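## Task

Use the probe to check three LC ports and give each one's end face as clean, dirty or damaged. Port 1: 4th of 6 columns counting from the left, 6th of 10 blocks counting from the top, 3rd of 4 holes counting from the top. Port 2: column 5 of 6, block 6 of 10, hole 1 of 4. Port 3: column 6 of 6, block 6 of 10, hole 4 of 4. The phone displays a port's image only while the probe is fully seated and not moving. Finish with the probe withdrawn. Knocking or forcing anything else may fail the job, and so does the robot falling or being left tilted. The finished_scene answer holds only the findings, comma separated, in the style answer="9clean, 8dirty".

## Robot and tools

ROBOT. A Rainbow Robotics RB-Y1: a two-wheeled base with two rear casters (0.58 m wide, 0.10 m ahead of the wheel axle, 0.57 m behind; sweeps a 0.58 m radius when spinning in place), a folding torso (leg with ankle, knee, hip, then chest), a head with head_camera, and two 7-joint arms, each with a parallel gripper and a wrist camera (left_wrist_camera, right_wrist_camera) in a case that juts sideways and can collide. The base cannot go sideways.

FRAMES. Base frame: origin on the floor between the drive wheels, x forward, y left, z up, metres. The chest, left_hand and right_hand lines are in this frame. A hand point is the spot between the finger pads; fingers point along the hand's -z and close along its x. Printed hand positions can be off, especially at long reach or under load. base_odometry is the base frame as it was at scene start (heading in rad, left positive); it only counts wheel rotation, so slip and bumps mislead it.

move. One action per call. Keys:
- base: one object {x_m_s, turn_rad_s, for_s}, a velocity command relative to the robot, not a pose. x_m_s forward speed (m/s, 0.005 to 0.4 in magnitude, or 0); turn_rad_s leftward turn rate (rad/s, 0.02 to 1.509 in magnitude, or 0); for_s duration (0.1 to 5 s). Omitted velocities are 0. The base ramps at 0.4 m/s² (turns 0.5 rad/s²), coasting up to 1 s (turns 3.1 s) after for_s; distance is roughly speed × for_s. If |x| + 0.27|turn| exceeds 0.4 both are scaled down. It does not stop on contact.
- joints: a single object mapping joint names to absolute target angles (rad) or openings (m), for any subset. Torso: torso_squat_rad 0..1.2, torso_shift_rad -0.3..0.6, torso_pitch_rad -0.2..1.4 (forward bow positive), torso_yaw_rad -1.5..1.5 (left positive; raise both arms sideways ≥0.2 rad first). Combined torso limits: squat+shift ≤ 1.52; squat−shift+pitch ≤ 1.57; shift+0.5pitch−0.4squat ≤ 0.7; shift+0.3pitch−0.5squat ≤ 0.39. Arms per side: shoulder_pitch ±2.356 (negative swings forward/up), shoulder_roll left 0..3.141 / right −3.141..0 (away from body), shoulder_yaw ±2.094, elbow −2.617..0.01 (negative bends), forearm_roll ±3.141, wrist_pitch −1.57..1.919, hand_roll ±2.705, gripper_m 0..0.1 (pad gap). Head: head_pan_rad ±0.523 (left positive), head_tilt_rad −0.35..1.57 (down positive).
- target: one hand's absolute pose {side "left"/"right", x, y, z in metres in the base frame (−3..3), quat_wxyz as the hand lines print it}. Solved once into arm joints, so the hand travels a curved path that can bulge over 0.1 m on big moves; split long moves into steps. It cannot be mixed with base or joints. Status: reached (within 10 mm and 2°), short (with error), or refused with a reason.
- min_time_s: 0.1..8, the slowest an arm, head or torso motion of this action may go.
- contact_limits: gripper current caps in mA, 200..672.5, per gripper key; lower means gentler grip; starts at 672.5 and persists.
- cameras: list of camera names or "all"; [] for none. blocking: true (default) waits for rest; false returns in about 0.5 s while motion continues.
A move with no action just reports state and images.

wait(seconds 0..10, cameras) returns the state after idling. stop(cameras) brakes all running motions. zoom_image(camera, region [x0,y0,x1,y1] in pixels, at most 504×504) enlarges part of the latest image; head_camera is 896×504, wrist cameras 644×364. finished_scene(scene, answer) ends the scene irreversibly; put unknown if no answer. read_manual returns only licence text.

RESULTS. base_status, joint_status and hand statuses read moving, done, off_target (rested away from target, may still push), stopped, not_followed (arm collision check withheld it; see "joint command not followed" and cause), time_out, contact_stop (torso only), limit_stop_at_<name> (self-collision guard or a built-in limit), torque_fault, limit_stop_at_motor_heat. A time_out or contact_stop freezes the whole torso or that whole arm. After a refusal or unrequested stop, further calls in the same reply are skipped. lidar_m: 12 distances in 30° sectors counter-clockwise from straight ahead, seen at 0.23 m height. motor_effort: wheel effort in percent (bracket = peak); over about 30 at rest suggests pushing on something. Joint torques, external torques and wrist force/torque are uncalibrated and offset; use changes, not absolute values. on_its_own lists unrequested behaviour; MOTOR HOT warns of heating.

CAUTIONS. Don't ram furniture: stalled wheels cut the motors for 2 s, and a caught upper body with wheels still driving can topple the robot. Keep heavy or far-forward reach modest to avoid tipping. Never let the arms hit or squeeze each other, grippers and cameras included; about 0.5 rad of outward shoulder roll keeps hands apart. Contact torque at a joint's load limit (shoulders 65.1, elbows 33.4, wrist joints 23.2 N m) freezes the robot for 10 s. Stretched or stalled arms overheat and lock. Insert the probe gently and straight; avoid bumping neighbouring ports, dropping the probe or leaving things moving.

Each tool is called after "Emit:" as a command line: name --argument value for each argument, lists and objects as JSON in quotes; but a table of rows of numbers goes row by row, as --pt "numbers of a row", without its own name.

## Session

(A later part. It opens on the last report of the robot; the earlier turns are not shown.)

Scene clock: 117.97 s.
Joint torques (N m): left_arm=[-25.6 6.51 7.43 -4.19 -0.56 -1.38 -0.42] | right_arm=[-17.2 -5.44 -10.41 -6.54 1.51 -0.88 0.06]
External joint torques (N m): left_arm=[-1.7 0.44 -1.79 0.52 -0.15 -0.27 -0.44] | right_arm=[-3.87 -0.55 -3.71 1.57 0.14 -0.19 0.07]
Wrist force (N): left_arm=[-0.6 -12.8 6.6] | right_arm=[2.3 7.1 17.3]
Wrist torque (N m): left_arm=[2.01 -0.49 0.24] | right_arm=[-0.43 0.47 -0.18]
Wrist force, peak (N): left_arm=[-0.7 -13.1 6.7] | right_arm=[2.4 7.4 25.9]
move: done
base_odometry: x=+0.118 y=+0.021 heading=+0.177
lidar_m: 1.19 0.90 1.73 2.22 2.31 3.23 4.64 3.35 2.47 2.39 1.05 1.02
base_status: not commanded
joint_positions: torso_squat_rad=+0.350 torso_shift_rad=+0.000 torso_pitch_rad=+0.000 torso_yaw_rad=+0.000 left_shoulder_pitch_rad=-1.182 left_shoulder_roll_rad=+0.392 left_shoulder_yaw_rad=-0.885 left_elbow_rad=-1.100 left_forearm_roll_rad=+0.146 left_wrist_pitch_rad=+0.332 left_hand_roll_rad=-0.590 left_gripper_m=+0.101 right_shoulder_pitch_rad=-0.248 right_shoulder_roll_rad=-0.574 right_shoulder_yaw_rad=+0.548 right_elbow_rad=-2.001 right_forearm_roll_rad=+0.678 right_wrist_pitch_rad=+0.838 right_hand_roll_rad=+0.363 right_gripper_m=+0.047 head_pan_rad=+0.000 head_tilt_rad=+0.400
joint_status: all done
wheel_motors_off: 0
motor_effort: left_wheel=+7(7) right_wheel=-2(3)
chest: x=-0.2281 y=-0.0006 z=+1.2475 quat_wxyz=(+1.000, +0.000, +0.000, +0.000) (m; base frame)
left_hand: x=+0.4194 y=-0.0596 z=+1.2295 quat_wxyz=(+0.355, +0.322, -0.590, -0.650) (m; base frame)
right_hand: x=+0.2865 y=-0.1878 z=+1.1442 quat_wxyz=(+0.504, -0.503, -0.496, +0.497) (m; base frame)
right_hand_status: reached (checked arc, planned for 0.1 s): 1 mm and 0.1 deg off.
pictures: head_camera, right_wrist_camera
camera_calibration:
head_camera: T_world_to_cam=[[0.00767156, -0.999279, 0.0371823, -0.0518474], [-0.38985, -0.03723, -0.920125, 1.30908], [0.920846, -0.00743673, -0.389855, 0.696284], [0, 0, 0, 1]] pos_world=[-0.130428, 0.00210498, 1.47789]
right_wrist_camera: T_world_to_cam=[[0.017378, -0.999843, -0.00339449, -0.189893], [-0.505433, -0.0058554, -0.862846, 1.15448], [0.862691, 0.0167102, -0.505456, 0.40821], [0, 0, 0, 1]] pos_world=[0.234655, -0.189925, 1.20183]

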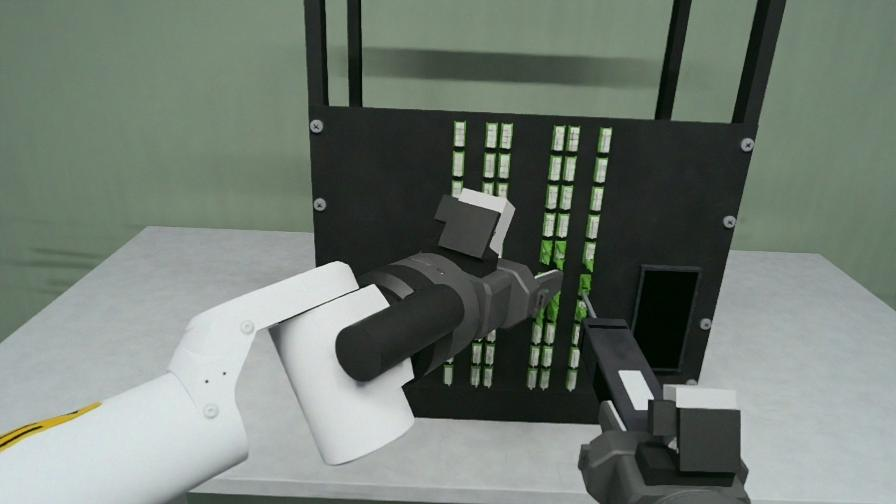

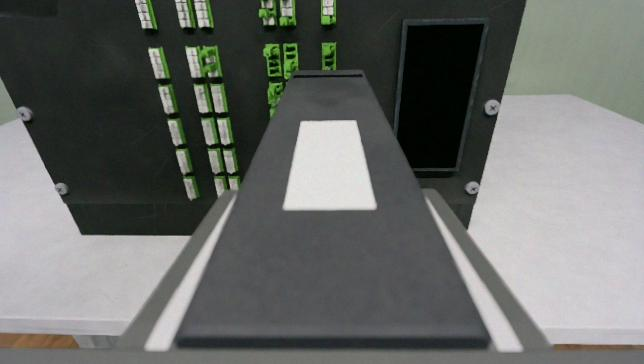

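Emit:
move --target '{"side":"right","x":0.2885,"y":-0.1880,"z":1.1445,"quat_wxyz":[0.5035,-0.5035,-0.4965,0.4965]}' --cameras '["head_camera","right_wrist_camera"]'

Emit:
zoom_image --camera "right_wrist_camera" --region '[318, 50, 338, 70]'

Emit:
move --cameras '["left_wrist_camera"]'

Emit:
zoom_image --camera "left_wrist_camera" --region '[368, 158, 398, 188]'

Scene clock: 119.03 s.
Joint torques (N m): left_arm=[-25.92 6.51 7.39 -3.9 -0.64 -1.21 -0.65] | right_arm=[-18.99 -5.15 -11.9 -4.39 1.44 -1.42 -0.17]
External joint torques (N m): left_arm=[-2.02 0.44 -1.83 0.8 -0.23 -0.1 -0.66] | right_arm=[-5.58 -0.25 -5.18 3.72 0.08 -0.73 -0.16]
Wrist force (N): left_arm=[-0.5 -13.1 6.7] | right_arm=[2.2 6.8 35.0]
Wrist torque (N m): left_arm=[2.04 -0.48 0.25] | right_arm=[-0.50 0.68 -0.13]
Wrist force, peak (N): left_arm=[-0.6 -13.4 6.4] | right_arm=[2.3 6.7 45.3]
move: done
base_odometry: x=+0.118 y=+0.021 heading=+0.177
lidar_m: 1.19 0.90 1.73 2.22 2.32 3.23 4.64 3.34 2.47 2.40 1.05 1.02
base_status: not commanded
joint_positions: torso_squat_rad=+0.350 torso_shift_rad=+0.000 torso_pitch_rad=-0.001 torso_yaw_rad=+0.000 left_shoulder_pitch_rad=-1.182 left_shoulder_roll_rad=+0.392 left_shoulder_yaw_rad=-0.885 left_elbow_rad=-1.100 left_forearm_roll_rad=+0.146 left_wrist_pitch_rad=+0.332 left_hand_roll_rad=-0.590 left_gripper_m=+0.101 right_shoulder_pitch_rad=-0.252 right_shoulder_roll_rad=-0.573 right_shoulder_yaw_rad=+0.547 right_elbow_rad=-1.994 right_forearm_roll_rad=+0.678 right_wrist_pitch_rad=+0.835 right_hand_roll_rad=+0.362 right_gripper_m=+0.047 head_pan_rad=+0.000 head_tilt_rad=+0.400
joint_status: all done
wheel_motors_off: 0
motor_effort: left_wheel=+9(10) right_wheel=+3(3)
chest: x=-0.2284 y=-0.0006 z=+1.2475 quat_wxyz=(+1.000, +0.000, +0.000, +0.000) (m; base frame)
left_hand: x=+0.4191 y=-0.0597 z=+1.2298 quat_wxyz=(+0.355, +0.323, -0.590, -0.650) (m; base frame)
right_hand: x=+0.2877 y=-0.1878 z=+1.1439 quat_wxyz=(+0.504, -0.503, -0.496, +0.497) (m; base frame)
right_hand_status: reached (checked arc, planned for 0.1 s): 1 mm and 0.1 deg off.
pictures: head_camera, right_wrist_camera
camera_calibration:
head_camera: T_world_to_cam=[[0.00752905, -0.999282, 0.0371327, -0.0517902], [-0.389527, -0.0371314, -0.920266, 1.30921], [0.920984, -0.00753543, -0.389527, 0.696092], [0, 0, 0, 1]] pos_world=[-0.130727, 0.00210518, 1.47789]
right_wrist_camera: T_world_to_cam=[[0.0176009, -0.999839, -0.00340864, -0.189852], [-0.505506, -0.00595735, -0.862802, 1.15483], [0.862643, 0.0169092, -0.50553, 0.407072], [0, 0, 0, 1]] pos_world=[0.235955, -0.189825, 1.20153]

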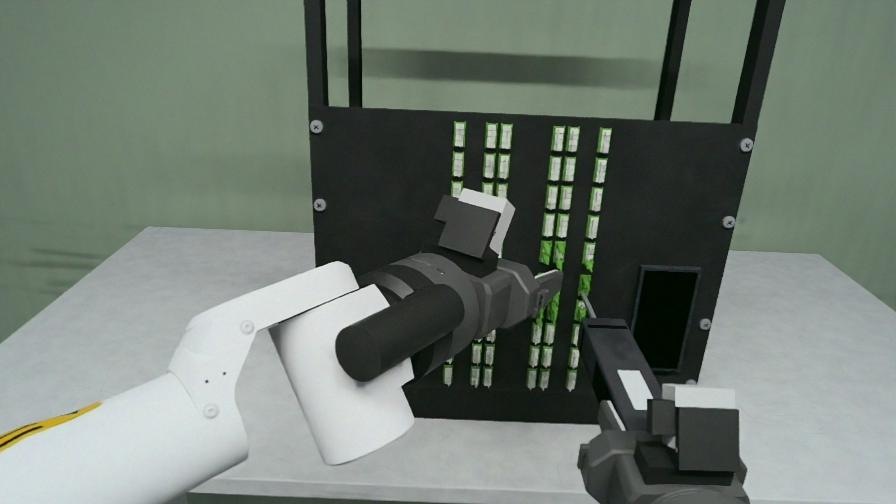

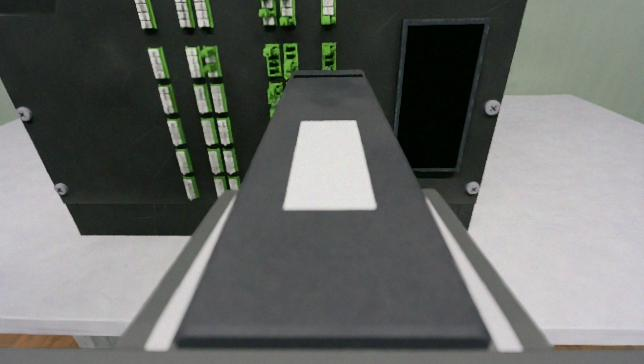

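Scaled by 25.200 from the camera's 644x364 image, which has a finer 1265x715 frame.

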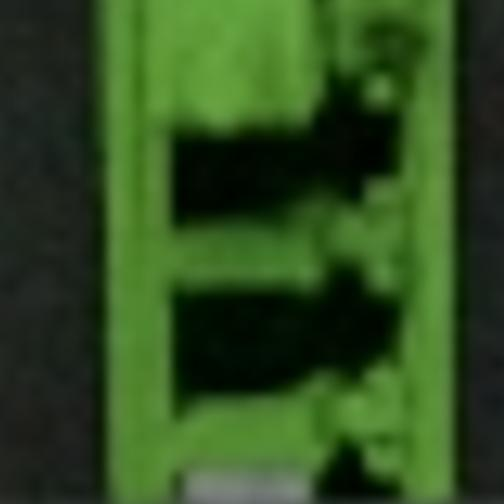

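Scene clock: 119.03 s.
Joint torques (N m): left_arm=[-25.92 6.51 7.39 -3.9 -0.64 -1.21 -0.65] | right_arm=[-18.99 -5.15 -11.9 -4.39 1.44 -1.42 -0.17]
External joint torques (N m): left_arm=[-2.02 0.44 -1.83 0.8 -0.23 -0.1 -0.66] | right_arm=[-5.58 -0.25 -5.18 3.72 0.08 -0.73 -0.16]
Wrist force (N): left_arm=[-0.5 -13.1 6.7] | right_arm=[2.2 6.8 35.0]
Wrist torque (N m): left_arm=[2.04 -0.48 0.25] | right_arm=[-0.50 0.68 -0.13]
Wrist force, peak (N): left_arm=[-0.5 -13.1 6.7] | right_arm=[2.2 6.8 35.0]
base_odometry: x=+0.118 y=+0.021 heading=+0.177
lidar_m: 1.19 0.90 1.73 2.22 2.32 3.23 4.64 3.34 2.47 2.40 1.05 1.02
base_status: not commanded
joint_positions: torso_squat_rad=+0.350 torso_shift_rad=+0.000 torso_pitch_rad=-0.001 torso_yaw_rad=+0.000 left_shoulder_pitch_rad=-1.182 left_shoulder_roll_rad=+0.392 left_shoulder_yaw_rad=-0.885 left_elbow_rad=-1.100 left_forearm_roll_rad=+0.146 left_wrist_pitch_rad=+0.332 left_hand_roll_rad=-0.590 left_gripper_m=+0.101 right_shoulder_pitch_rad=-0.252 right_shoulder_roll_rad=-0.573 right_shoulder_yaw_rad=+0.547 right_elbow_rad=-1.994 right_forearm_roll_rad=+0.678 right_wrist_pitch_rad=+0.835 right_hand_roll_rad=+0.362 right_gripper_m=+0.047 head_pan_rad=+0.000 head_tilt_rad=+0.400
joint_status: all done
wheel_motors_off: 0
motor_effort: left_wheel=+9(10) right_wheel=+3(3)
chest: x=-0.2284 y=-0.0006 z=+1.2475 quat_wxyz=(+1.000, +0.000, +0.000, +0.000) (m; base frame)
left_hand: x=+0.4191 y=-0.0597 z=+1.2298 quat_wxyz=(+0.355, +0.323, -0.590, -0.650) (m; base frame)
right_hand: x=+0.2877 y=-0.1878 z=+1.1439 quat_wxyz=(+0.504, -0.503, -0.496, +0.497) (m; base frame)
right_hand_status: reached (checked arc, planned for 0.1 s): 1 mm and 0.1 deg off.
pictures: left_wrist_camera
camera_calibration:
left_wrist_camera: T_world_to_cam=[[-0.541026, -0.840453, -0.030501, 0.214695], [-0.465717, 0.329601, -0.821261, 1.25464], [0.700285, -0.430119, -0.569736, 0.456658], [0, 0, 0, 1]] pos_world=[0.380671, -0.0366716, 1.29711]

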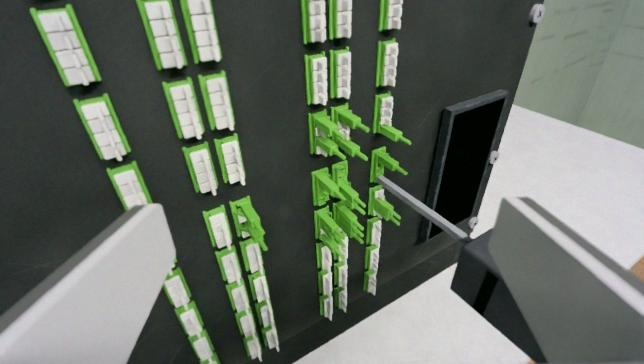

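Scaled by 16.800 from the camera's 644x364 image, which has a finer 1265x715 frame.

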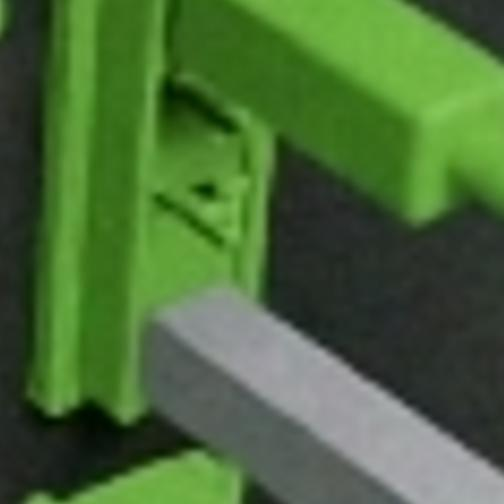

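Emit:
wait --seconds 1.5 --cameras '["head_camera"]'

Emit:
zoom_image --camera "head_camera" --region '[520, 225, 720, 385]'

Scene clock: 120.90 s.
Joint torques (N m): left_arm=[-26.04 6.11 7.38 -3.99 -0.54 -1.32 -0.26] | right_arm=[-19.3 -5.02 -11.68 -4.48 1.57 -1.26 -0.07]
External joint torques (N m): left_arm=[-2.14 0.05 -1.84 0.72 -0.14 -0.21 -0.27] | right_arm=[-5.88 -0.12 -4.96 3.63 0.21 -0.57 -0.07]
Wrist force (N): left_arm=[-0.6 -13.0 6.6] | right_arm=[2.1 7.5 34.9]
Wrist torque (N m): left_arm=[2.01 -0.49 0.25] | right_arm=[-0.55 0.71 -0.13]
Wrist force, peak (N): left_arm=[-0.6 -13.2 6.8] | right_arm=[1.9 7.3 36.1]
base_odometry: x=+0.118 y=+0.021 heading=+0.177
lidar_m: 1.18 0.91 1.73 2.22 2.33 3.22 4.63 3.34 2.48 2.39 1.05 1.02
base_status: not commanded
joint_positions: torso_squat_rad=+0.350 torso_shift_rad=+0.000 torso_pitch_rad=-0.001 torso_yaw_rad=+0.000 left_shoulder_pitch_rad=-1.182 left_shoulder_roll_rad=+0.392 left_shoulder_yaw_rad=-0.885 left_elbow_rad=-1.100 left_forearm_roll_rad=+0.146 left_wrist_pitch_rad=+0.332 left_hand_roll_rad=-0.590 left_gripper_m=+0.101 right_shoulder_pitch_rad=-0.252 right_shoulder_roll_rad=-0.573 right_shoulder_yaw_rad=+0.547 right_elbow_rad=-1.994 right_forearm_roll_rad=+0.678 right_wrist_pitch_rad=+0.835 right_hand_roll_rad=+0.362 right_gripper_m=+0.047 head_pan_rad=+0.000 head_tilt_rad=+0.400
joint_status: all done
wheel_motors_off: 0
motor_effort: left_wheel=+9(10) right_wheel=+2(3)
chest: x=-0.2284 y=-0.0006 z=+1.2475 quat_wxyz=(+1.000, +0.000, +0.000, +0.000) (m; base frame)
left_hand: x=+0.4191 y=-0.0597 z=+1.2298 quat_wxyz=(+0.355, +0.323, -0.590, -0.650) (m; base frame)
right_hand: x=+0.2877 y=-0.1878 z=+1.1439 quat_wxyz=(+0.504, -0.503, -0.496, +0.497) (m; base frame)
right_hand_status: reached (checked arc, planned for 0.1 s): 1 mm and 0.1 deg off.
wait: 1.50 s; at rest from the start
pictures: head_camera
camera_calibration:
head_camera: T_world_to_cam=[[0.00752905, -0.999282, 0.0371327, -0.0517894], [-0.389527, -0.0371314, -0.920266, 1.30917], [0.920984, -0.00753543, -0.389527, 0.696184], [0, 0, 0, 1]] pos_world=[-0.130827, 0.00210518, 1.47789]

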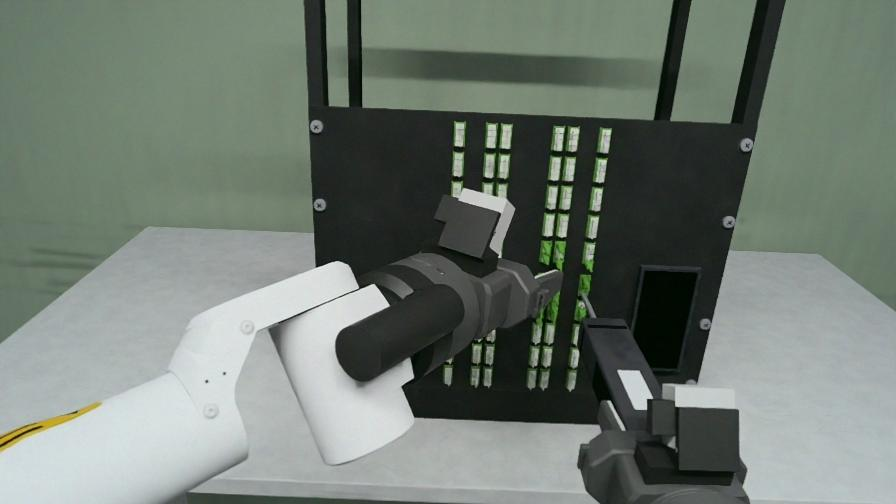

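Scaled by 2.520 from the camera's 896x504 image, which has a finer 1280x720 frame.

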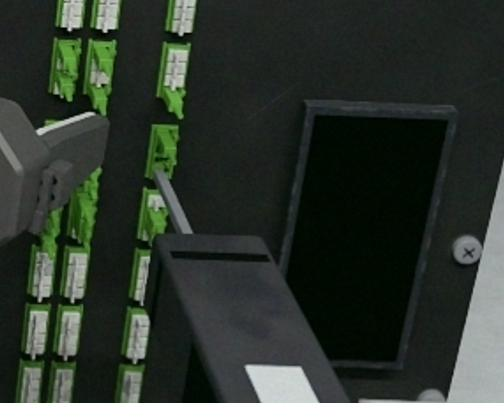

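Emit:
move --target '{"side":"right","x":0.2840,"y":-0.1872,"z":1.1440,"quat_wxyz":[0.5035,-0.5035,-0.4965,0.4965]}' --cameras '["right_wrist_camera","left_wrist_camera"]'

Emit:
zoom_image --camera "right_wrist_camera" --region '[318, 50, 338, 70]'

Emit:
zoom_image --camera "left_wrist_camera" --region '[368, 158, 398, 188]'

Emit:
zoom_image --camera "left_wrist_camera" --region '[370, 140, 520, 290]'

Scene clock: 123.27 s.
Joint torques (N m): left_arm=[-25.17 5.52 7.59 -4.46 -0.81 -1.29 -0.56] | right_arm=[-12.47 -5.39 -6.42 -9.25 1.48 -0.69 -0.18]
External joint torques (N m): left_arm=[-1.27 -0.54 -1.63 0.25 -0.4 -0.18 -0.57] | right_arm=[0.74 -0.56 0.24 -1.11 0.11 0 -0.17]
Wrist force (N): left_arm=[-0.8 -13.2 6.4] | right_arm=[1.6 6.4 -4.7]
Wrist torque (N m): left_arm=[2.04 -0.52 0.24] | right_arm=[-0.51 0.42 -0.17]
Wrist force, peak (N): left_arm=[-0.6 -13.1 6.8] | right_arm=[2.2 6.9 35.3]
move: done
base_odometry: x=+0.118 y=+0.021 heading=+0.177
lidar_m: 1.19 0.90 1.74 2.21 2.32 3.23 4.63 3.35 2.48 2.39 1.04 1.02
base_status: not commanded
joint_positions: torso_squat_rad=+0.350 torso_shift_rad=+0.000 torso_pitch_rad=+0.000 torso_yaw_rad=+0.000 left_shoulder_pitch_rad=-1.182 left_shoulder_roll_rad=+0.392 left_shoulder_yaw_rad=-0.885 left_elbow_rad=-1.100 left_forearm_roll_rad=+0.146 left_wrist_pitch_rad=+0.332 left_hand_roll_rad=-0.590 left_gripper_m=+0.101 right_shoulder_pitch_rad=-0.242 right_shoulder_roll_rad=-0.573 right_shoulder_yaw_rad=+0.549 right_elbow_rad=-2.007 right_forearm_roll_rad=+0.684 right_wrist_pitch_rad=+0.841 right_hand_roll_rad=+0.364 right_gripper_m=+0.047 head_pan_rad=+0.000 head_tilt_rad=+0.400
joint_status: all done
wheel_motors_off: 0
motor_effort: left_wheel=+3(10) right_wheel=-10(16)
chest: x=-0.2277 y=-0.0006 z=+1.2475 quat_wxyz=(+1.000, +0.000, +0.000, +0.000) (m; base frame)
left_hand: x=+0.4198 y=-0.0596 z=+1.2292 quat_wxyz=(+0.355, +0.322, -0.590, -0.650) (m; base frame)
right_hand: x=+0.2848 y=-0.1873 z=+1.1436 quat_wxyz=(+0.504, -0.503, -0.496, +0.497) (m; base frame)
right_hand_status: reached (checked arc, planned for 0.1 s): 1 mm and 0.1 deg off.
pictures: left_wrist_camera, right_wrist_camera
camera_calibration:
left_wrist_camera: T_world_to_cam=[[-0.540938, -0.840528, -0.0299675, 0.21447], [-0.466578, 0.32954, -0.820797, 1.25429], [0.699779, -0.430019, -0.570433, 0.456954], [0, 0, 0, 1]] pos_world=[0.381473, -0.0365716, 1.29661]
right_wrist_camera: T_world_to_cam=[[0.0168456, -0.999853, -0.00331469, -0.189239], [-0.50532, -0.00565296, -0.862914, 1.1532], [0.862768, 0.0162113, -0.50534, 0.409113], [0, 0, 0, 1]] pos_world=[0.232953, -0.189325, 1.20123]

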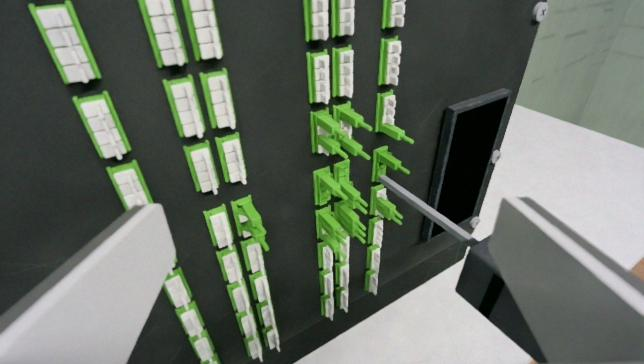

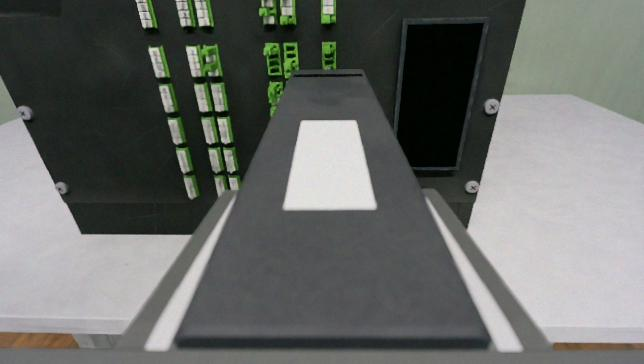

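Scaled by 25.200 from the camera's 644x364 image, which has a finer 1265x715 frame.

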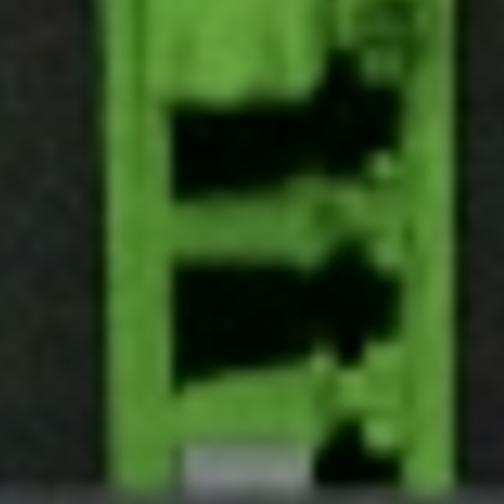

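Scaled by 16.800 from the camera's 644x364 image, which has a finer 1265x715 frame.

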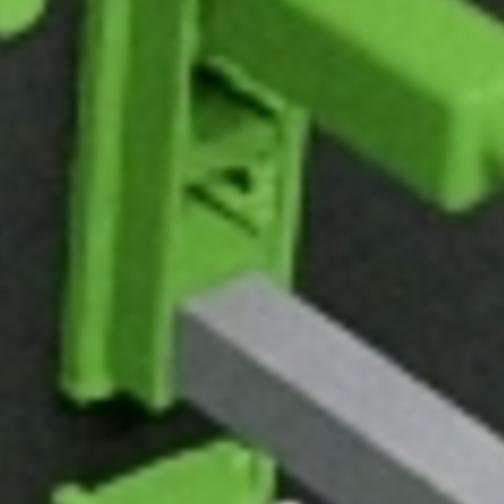

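Scaled by 3.360 from the camera's 644x364 image, which has a finer 1265x715 frame.

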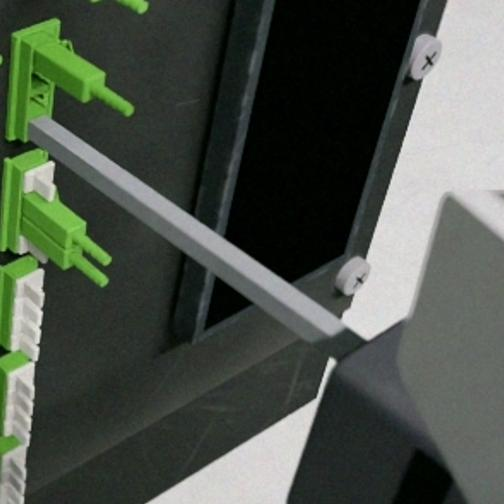

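Emit:
zoom_image --camera "right_wrist_camera" --region '[0, 90, 80, 210]'

Emit:
zoom_image --camera "right_wrist_camera" --region '[440, 85, 520, 205]'

Emit:
zoom_image --camera "right_wrist_camera" --region '[50, 190, 250, 250]'

Emit:
zoom_image --camera "right_wrist_camera" --region '[390, 190, 590, 250]'

Scaled by 4.200 from the camera's 644x364 image, which has a finer 1265x715 frame.

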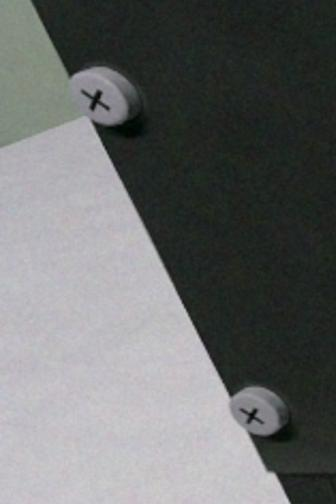

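Scaled by 4.200 from the camera's 644x364 image, which has a finer 1265x715 frame.

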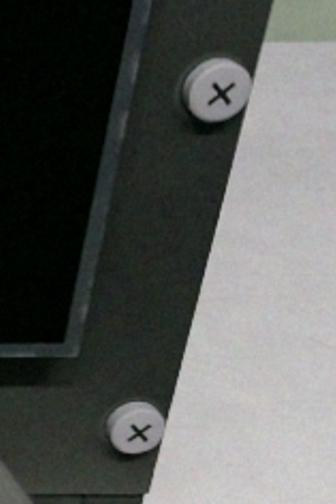

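Scaled by 2.520 from the camera's 644x364 image, which has a finer 1265x715 frame.

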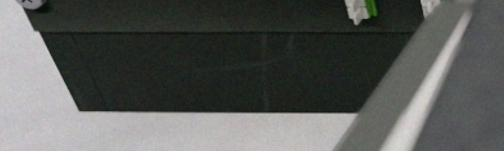

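Scaled by 2.520 from the camera's 644x364 image, which has a finer 1265x715 frame.

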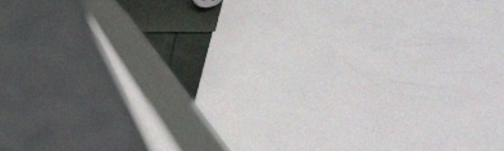

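Emit:
move --target '{"side":"right","x":0.2842,"y":-0.1874,"z":1.1450,"quat_wxyz":[0.5035,-0.5035,-0.4965,0.4965]}' --cameras '[]'

Emit:
move --target '{"side":"right","x":0.2868,"y":-0.1874,"z":1.1450,"quat_wxyz":[0.5035,-0.5035,-0.4965,0.4965]}' --cameras '[]'

Emit:
move --target '{"side":"right","x":0.2842,"y":-0.1880,"z":1.1454,"quat_wxyz":[0.5035,-0.5035,-0.4965,0.4965]}' --cameras '[]'

Emit:
move --target '{"side":"right","x":0.2868,"y":-0.1882,"z":1.1455,"quat_wxyz":[0.5035,-0.5035,-0.4965,0.4965]}' --cameras '["right_wrist_camera"]'

Emit:
zoom_image --camera "right_wrist_camera" --region '[318, 50, 338, 70]'

Scene clock: 125.70 s.
Joint torques (N m): left_arm=[-25.72 5.56 7.17 -4.4 -0.83 -1.31 -0.57] | right_arm=[-12.76 -5.58 -7.05 -10.16 2.24 -0.78 -0.23]
External joint torques (N m): left_arm=[-1.82 -0.5 -2.05 0.32 -0.42 -0.2 -0.58] | right_arm=[0.43 -0.74 -0.38 -2.04 0.87 -0.09 -0.22]
Wrist force (N): left_arm=[-0.7 -13.1 6.7] | right_arm=[2.6 9.5 -9.6]
Wrist torque (N m): left_arm=[2.04 -0.49 0.25] | right_arm=[0.14 0.24 -0.20]
Wrist force, peak (N): left_arm=[-0.6 -13.2 6.8] | right_arm=[3.8 9.1 -12.1]
move: done
base_odometry: x=+0.118 y=+0.021 heading=+0.177
lidar_m: 1.19 0.90 1.73 2.21 2.30 3.22 4.64 3.35 2.47 2.40 1.05 1.01
base_status: not commanded
joint_positions: torso_squat_rad=+0.350 torso_shift_rad=+0.000 torso_pitch_rad=+0.000 torso_yaw_rad=+0.000 left_shoulder_pitch_rad=-1.182 left_shoulder_roll_rad=+0.392 left_shoulder_yaw_rad=-0.885 left_elbow_rad=-1.100 left_forearm_roll_rad=+0.146 left_wrist_pitch_rad=+0.332 left_hand_roll_rad=-0.590 left_gripper_m=+0.101 right_shoulder_pitch_rad=-0.242 right_shoulder_roll_rad=-0.575 right_shoulder_yaw_rad=+0.549 right_elbow_rad=-2.012 right_forearm_roll_rad=+0.681 right_wrist_pitch_rad=+0.844 right_hand_roll_rad=+0.366 right_gripper_m=+0.047 head_pan_rad=+0.000 head_tilt_rad=+0.400
joint_status: all done
wheel_motors_off: 0
motor_effort: left_wheel=+3(4) right_wheel=-10(11)
chest: x=-0.2277 y=-0.0006 z=+1.2475 quat_wxyz=(+1.000, +0.000, +0.000, +0.000) (m; base frame)
left_hand: x=+0.4198 y=-0.0596 z=+1.2292 quat_wxyz=(+0.355, +0.322, -0.590, -0.650) (m; base frame)
right_hand: x=+0.2843 y=-0.1875 z=+1.1448 quat_wxyz=(+0.504, -0.503, -0.496, +0.497) (m; base frame)
right_hand_status: reached (checked arc, planned for 0.1 s): 0 mm and 0.0 deg off.
pictures: none
No camera images: "cameras" was empty.

Scene clock: 126.23 s.
Joint torques (N m): left_arm=[-25.88 5.98 7.93 -4.51 -0.67 -1.4 -0.39] | right_arm=[-17.34 -4.94 -9.64 -7.44 1.88 -1.35 -0.16]
External joint torques (N m): left_arm=[-1.98 -0.08 -1.29 0.2 -0.26 -0.29 -0.41] | right_arm=[-4.02 -0.07 -2.95 0.68 0.52 -0.65 -0.15]
Wrist force (N): left_arm=[-0.8 -12.8 6.8] | right_arm=[1.6 8.5 15.7]
Wrist torque (N m): left_arm=[1.99 -0.52 0.23] | right_arm=[-0.27 0.48 -0.15]
Wrist force, peak (N): left_arm=[-0.6 -13.3 6.6] | right_arm=[0.8 7.8 23.8]
move: done
base_odometry: x=+0.118 y=+0.021 heading=+0.177
lidar_m: 1.19 0.90 1.73 2.22 2.31 3.22 4.64 3.36 2.47 2.39 1.06 1.01
base_status: not commanded
joint_positions: torso_squat_rad=+0.350 torso_shift_rad=+0.000 torso_pitch_rad=+0.000 torso_yaw_rad=+0.000 left_shoulder_pitch_rad=-1.182 left_shoulder_roll_rad=+0.392 left_shoulder_yaw_rad=-0.885 left_elbow_rad=-1.100 left_forearm_roll_rad=+0.146 left_wrist_pitch_rad=+0.332 left_hand_roll_rad=-0.590 left_gripper_m=+0.101 right_shoulder_pitch_rad=-0.248 right_shoulder_roll_rad=-0.573 right_shoulder_yaw_rad=+0.548 right_elbow_rad=-2.003 right_forearm_roll_rad=+0.678 right_wrist_pitch_rad=+0.841 right_hand_roll_rad=+0.365 right_gripper_m=+0.047 head_pan_rad=+0.000 head_tilt_rad=+0.400
joint_status: all done
wheel_motors_off: 0
motor_effort: left_wheel=+8(9) right_wheel=-1(10)
chest: x=-0.2281 y=-0.0006 z=+1.2475 quat_wxyz=(+1.000, +0.000, +0.000, +0.000) (m; base frame)
left_hand: x=+0.4194 y=-0.0596 z=+1.2295 quat_wxyz=(+0.355, +0.322, -0.590, -0.650) (m; base frame)
right_hand: x=+0.2862 y=-0.1874 z=+1.1446 quat_wxyz=(+0.504, -0.503, -0.496, +0.497) (m; base frame)
right_hand_status: reached (checked arc, planned for 0.1 s): 1 mm and 0.1 deg off.
pictures: none
No camera images: "cameras" was empty.

Scene clock: 126.77 s.
Joint torques (N m): left_arm=[-26.12 6.05 7.7 -4.5 -0.79 -1.19 -0.57] | right_arm=[-11.74 -6.01 -7.35 -10.07 2.17 -0.5 -0.11]
External joint torques (N m): left_arm=[-2.22 -0.01 -1.52 0.21 -0.38 -0.08 -0.59] | right_arm=[1.47 -1.13 -0.66 -1.96 0.8 0.19 -0.1]
Wrist force (N): left_arm=[-0.6 -13.0 6.7] | right_arm=[3.5 8.6 -12.8]
Wrist torque (N m): left_arm=[2.02 -0.48 0.24] | right_arm=[-0.02 0.00 -0.17]
Wrist force, peak (N): left_arm=[-1.0 -13.4 6.4] | right_arm=[3.7 7.9 -24.0]
move: done
base_odometry: x=+0.118 y=+0.021 heading=+0.177
lidar_m: 1.19 0.91 1.73 2.22 2.32 3.22 4.64 3.33 2.47 2.39 1.05 1.03
base_status: not commanded
joint_positions: torso_squat_rad=+0.350 torso_shift_rad=+0.000 torso_pitch_rad=+0.000 torso_yaw_rad=+0.000 left_shoulder_pitch_rad=-1.182 left_shoulder_roll_rad=+0.392 left_shoulder_yaw_rad=-0.885 left_elbow_rad=-1.100 left_forearm_roll_rad=+0.146 left_wrist_pitch_rad=+0.332 left_hand_roll_rad=-0.590 left_gripper_m=+0.101 right_shoulder_pitch_rad=-0.243 right_shoulder_roll_rad=-0.576 right_shoulder_yaw_rad=+0.548 right_elbow_rad=-2.012 right_forearm_roll_rad=+0.678 right_wrist_pitch_rad=+0.843 right_hand_roll_rad=+0.367 right_gripper_m=+0.047 head_pan_rad=+0.000 head_tilt_rad=+0.400
joint_status: all done
wheel_motors_off: 0
motor_effort: left_wheel=+2(8) right_wheel=-12(12)
chest: x=-0.2277 y=-0.0006 z=+1.2475 quat_wxyz=(+1.000, +0.000, +0.000, +0.000) (m; base frame)
left_hand: x=+0.4198 y=-0.0596 z=+1.2292 quat_wxyz=(+0.355, +0.322, -0.590, -0.650) (m; base frame)
right_hand: x=+0.2847 y=-0.1879 z=+1.1450 quat_wxyz=(+0.504, -0.503, -0.496, +0.497) (m; base frame)
right_hand_status: reached (checked arc, planned for 0.1 s): 1 mm and 0.0 deg off.
pictures: none
No camera images: "cameras" was empty.

Scene clock: 127.30 s.
Joint torques (N m): left_arm=[-25.64 6.09 7.55 -4.41 -0.81 -1.18 -0.4] | right_arm=[-16.84 -5.46 -10.6 -6.58 2.06 -0.78 -0.04]
External joint torques (N m): left_arm=[-1.74 0.03 -1.67 0.3 -0.4 -0.07 -0.41] | right_arm=[-3.52 -0.56 -3.88 1.52 0.7 -0.08 -0.03]
Wrist force (N): left_arm=[-0.4 -13.2 6.5] | right_arm=[2.5 8.1 17.9]
Wrist torque (N m): left_arm=[2.03 -0.46 0.24] | right_arm=[-0.33 0.19 -0.15]
Wrist force, peak (N): left_arm=[-0.8 -13.3 6.6] | right_arm=[2.8 7.4 28.3]
move: done
base_odometry: x=+0.118 y=+0.021 heading=+0.177
lidar_m: 1.19 0.90 1.75 2.22 2.32 3.23 4.63 3.34 2.49 2.40 1.04 1.01
base_status: not commanded
joint_positions: torso_squat_rad=+0.350 torso_shift_rad=+0.000 torso_pitch_rad=+0.000 torso_yaw_rad=+0.000 left_shoulder_pitch_rad=-1.182 left_shoulder_roll_rad=+0.392 left_shoulder_yaw_rad=-0.885 left_elbow_rad=-1.100 left_forearm_roll_rad=+0.146 left_wrist_pitch_rad=+0.332 left_hand_roll_rad=-0.590 left_gripper_m=+0.101 right_shoulder_pitch_rad=-0.248 right_shoulder_roll_rad=-0.576 right_shoulder_yaw_rad=+0.547 right_elbow_rad=-2.005 right_forearm_roll_rad=+0.675 right_wrist_pitch_rad=+0.840 right_hand_roll_rad=+0.366 right_gripper_m=+0.047 head_pan_rad=+0.000 head_tilt_rad=+0.400
joint_status: all done
wheel_motors_off: 0
motor_effort: left_wheel=+8(11) right_wheel=-1(12)
chest: x=-0.2281 y=-0.0006 z=+1.2475 quat_wxyz=(+1.000, +0.000, +0.000, +0.000) (m; base frame)
left_hand: x=+0.4194 y=-0.0596 z=+1.2295 quat_wxyz=(+0.355, +0.322, -0.590, -0.650) (m; base frame)
right_hand: x=+0.2861 y=-0.1880 z=+1.1451 quat_wxyz=(+0.504, -0.503, -0.496, +0.497) (m; base frame)
right_hand_status: reached (checked arc, planned for 0.1 s): 1 mm and 0.1 deg off.
pictures: right_wrist_camera
camera_calibration:
right_wrist_camera: T_world_to_cam=[[0.0174654, -0.999842, -0.00344072, -0.190048], [-0.50524, -0.00585593, -0.862959, 1.15515], [0.862802, 0.0168103, -0.505262, 0.408773], [0, 0, 0, 1]] pos_world=[0.234255, -0.190125, 1.20273]

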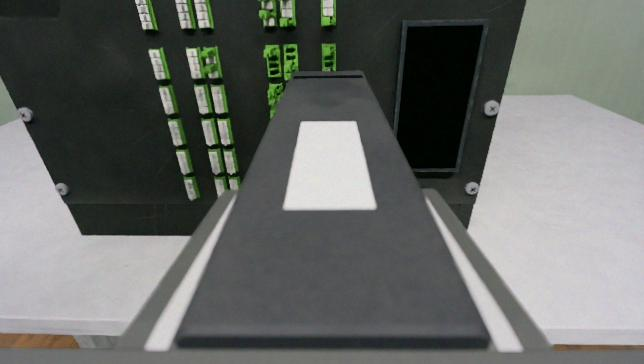

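Scaled by 25.200 from the camera's 644x364 image, which has a finer 1265x715 frame.

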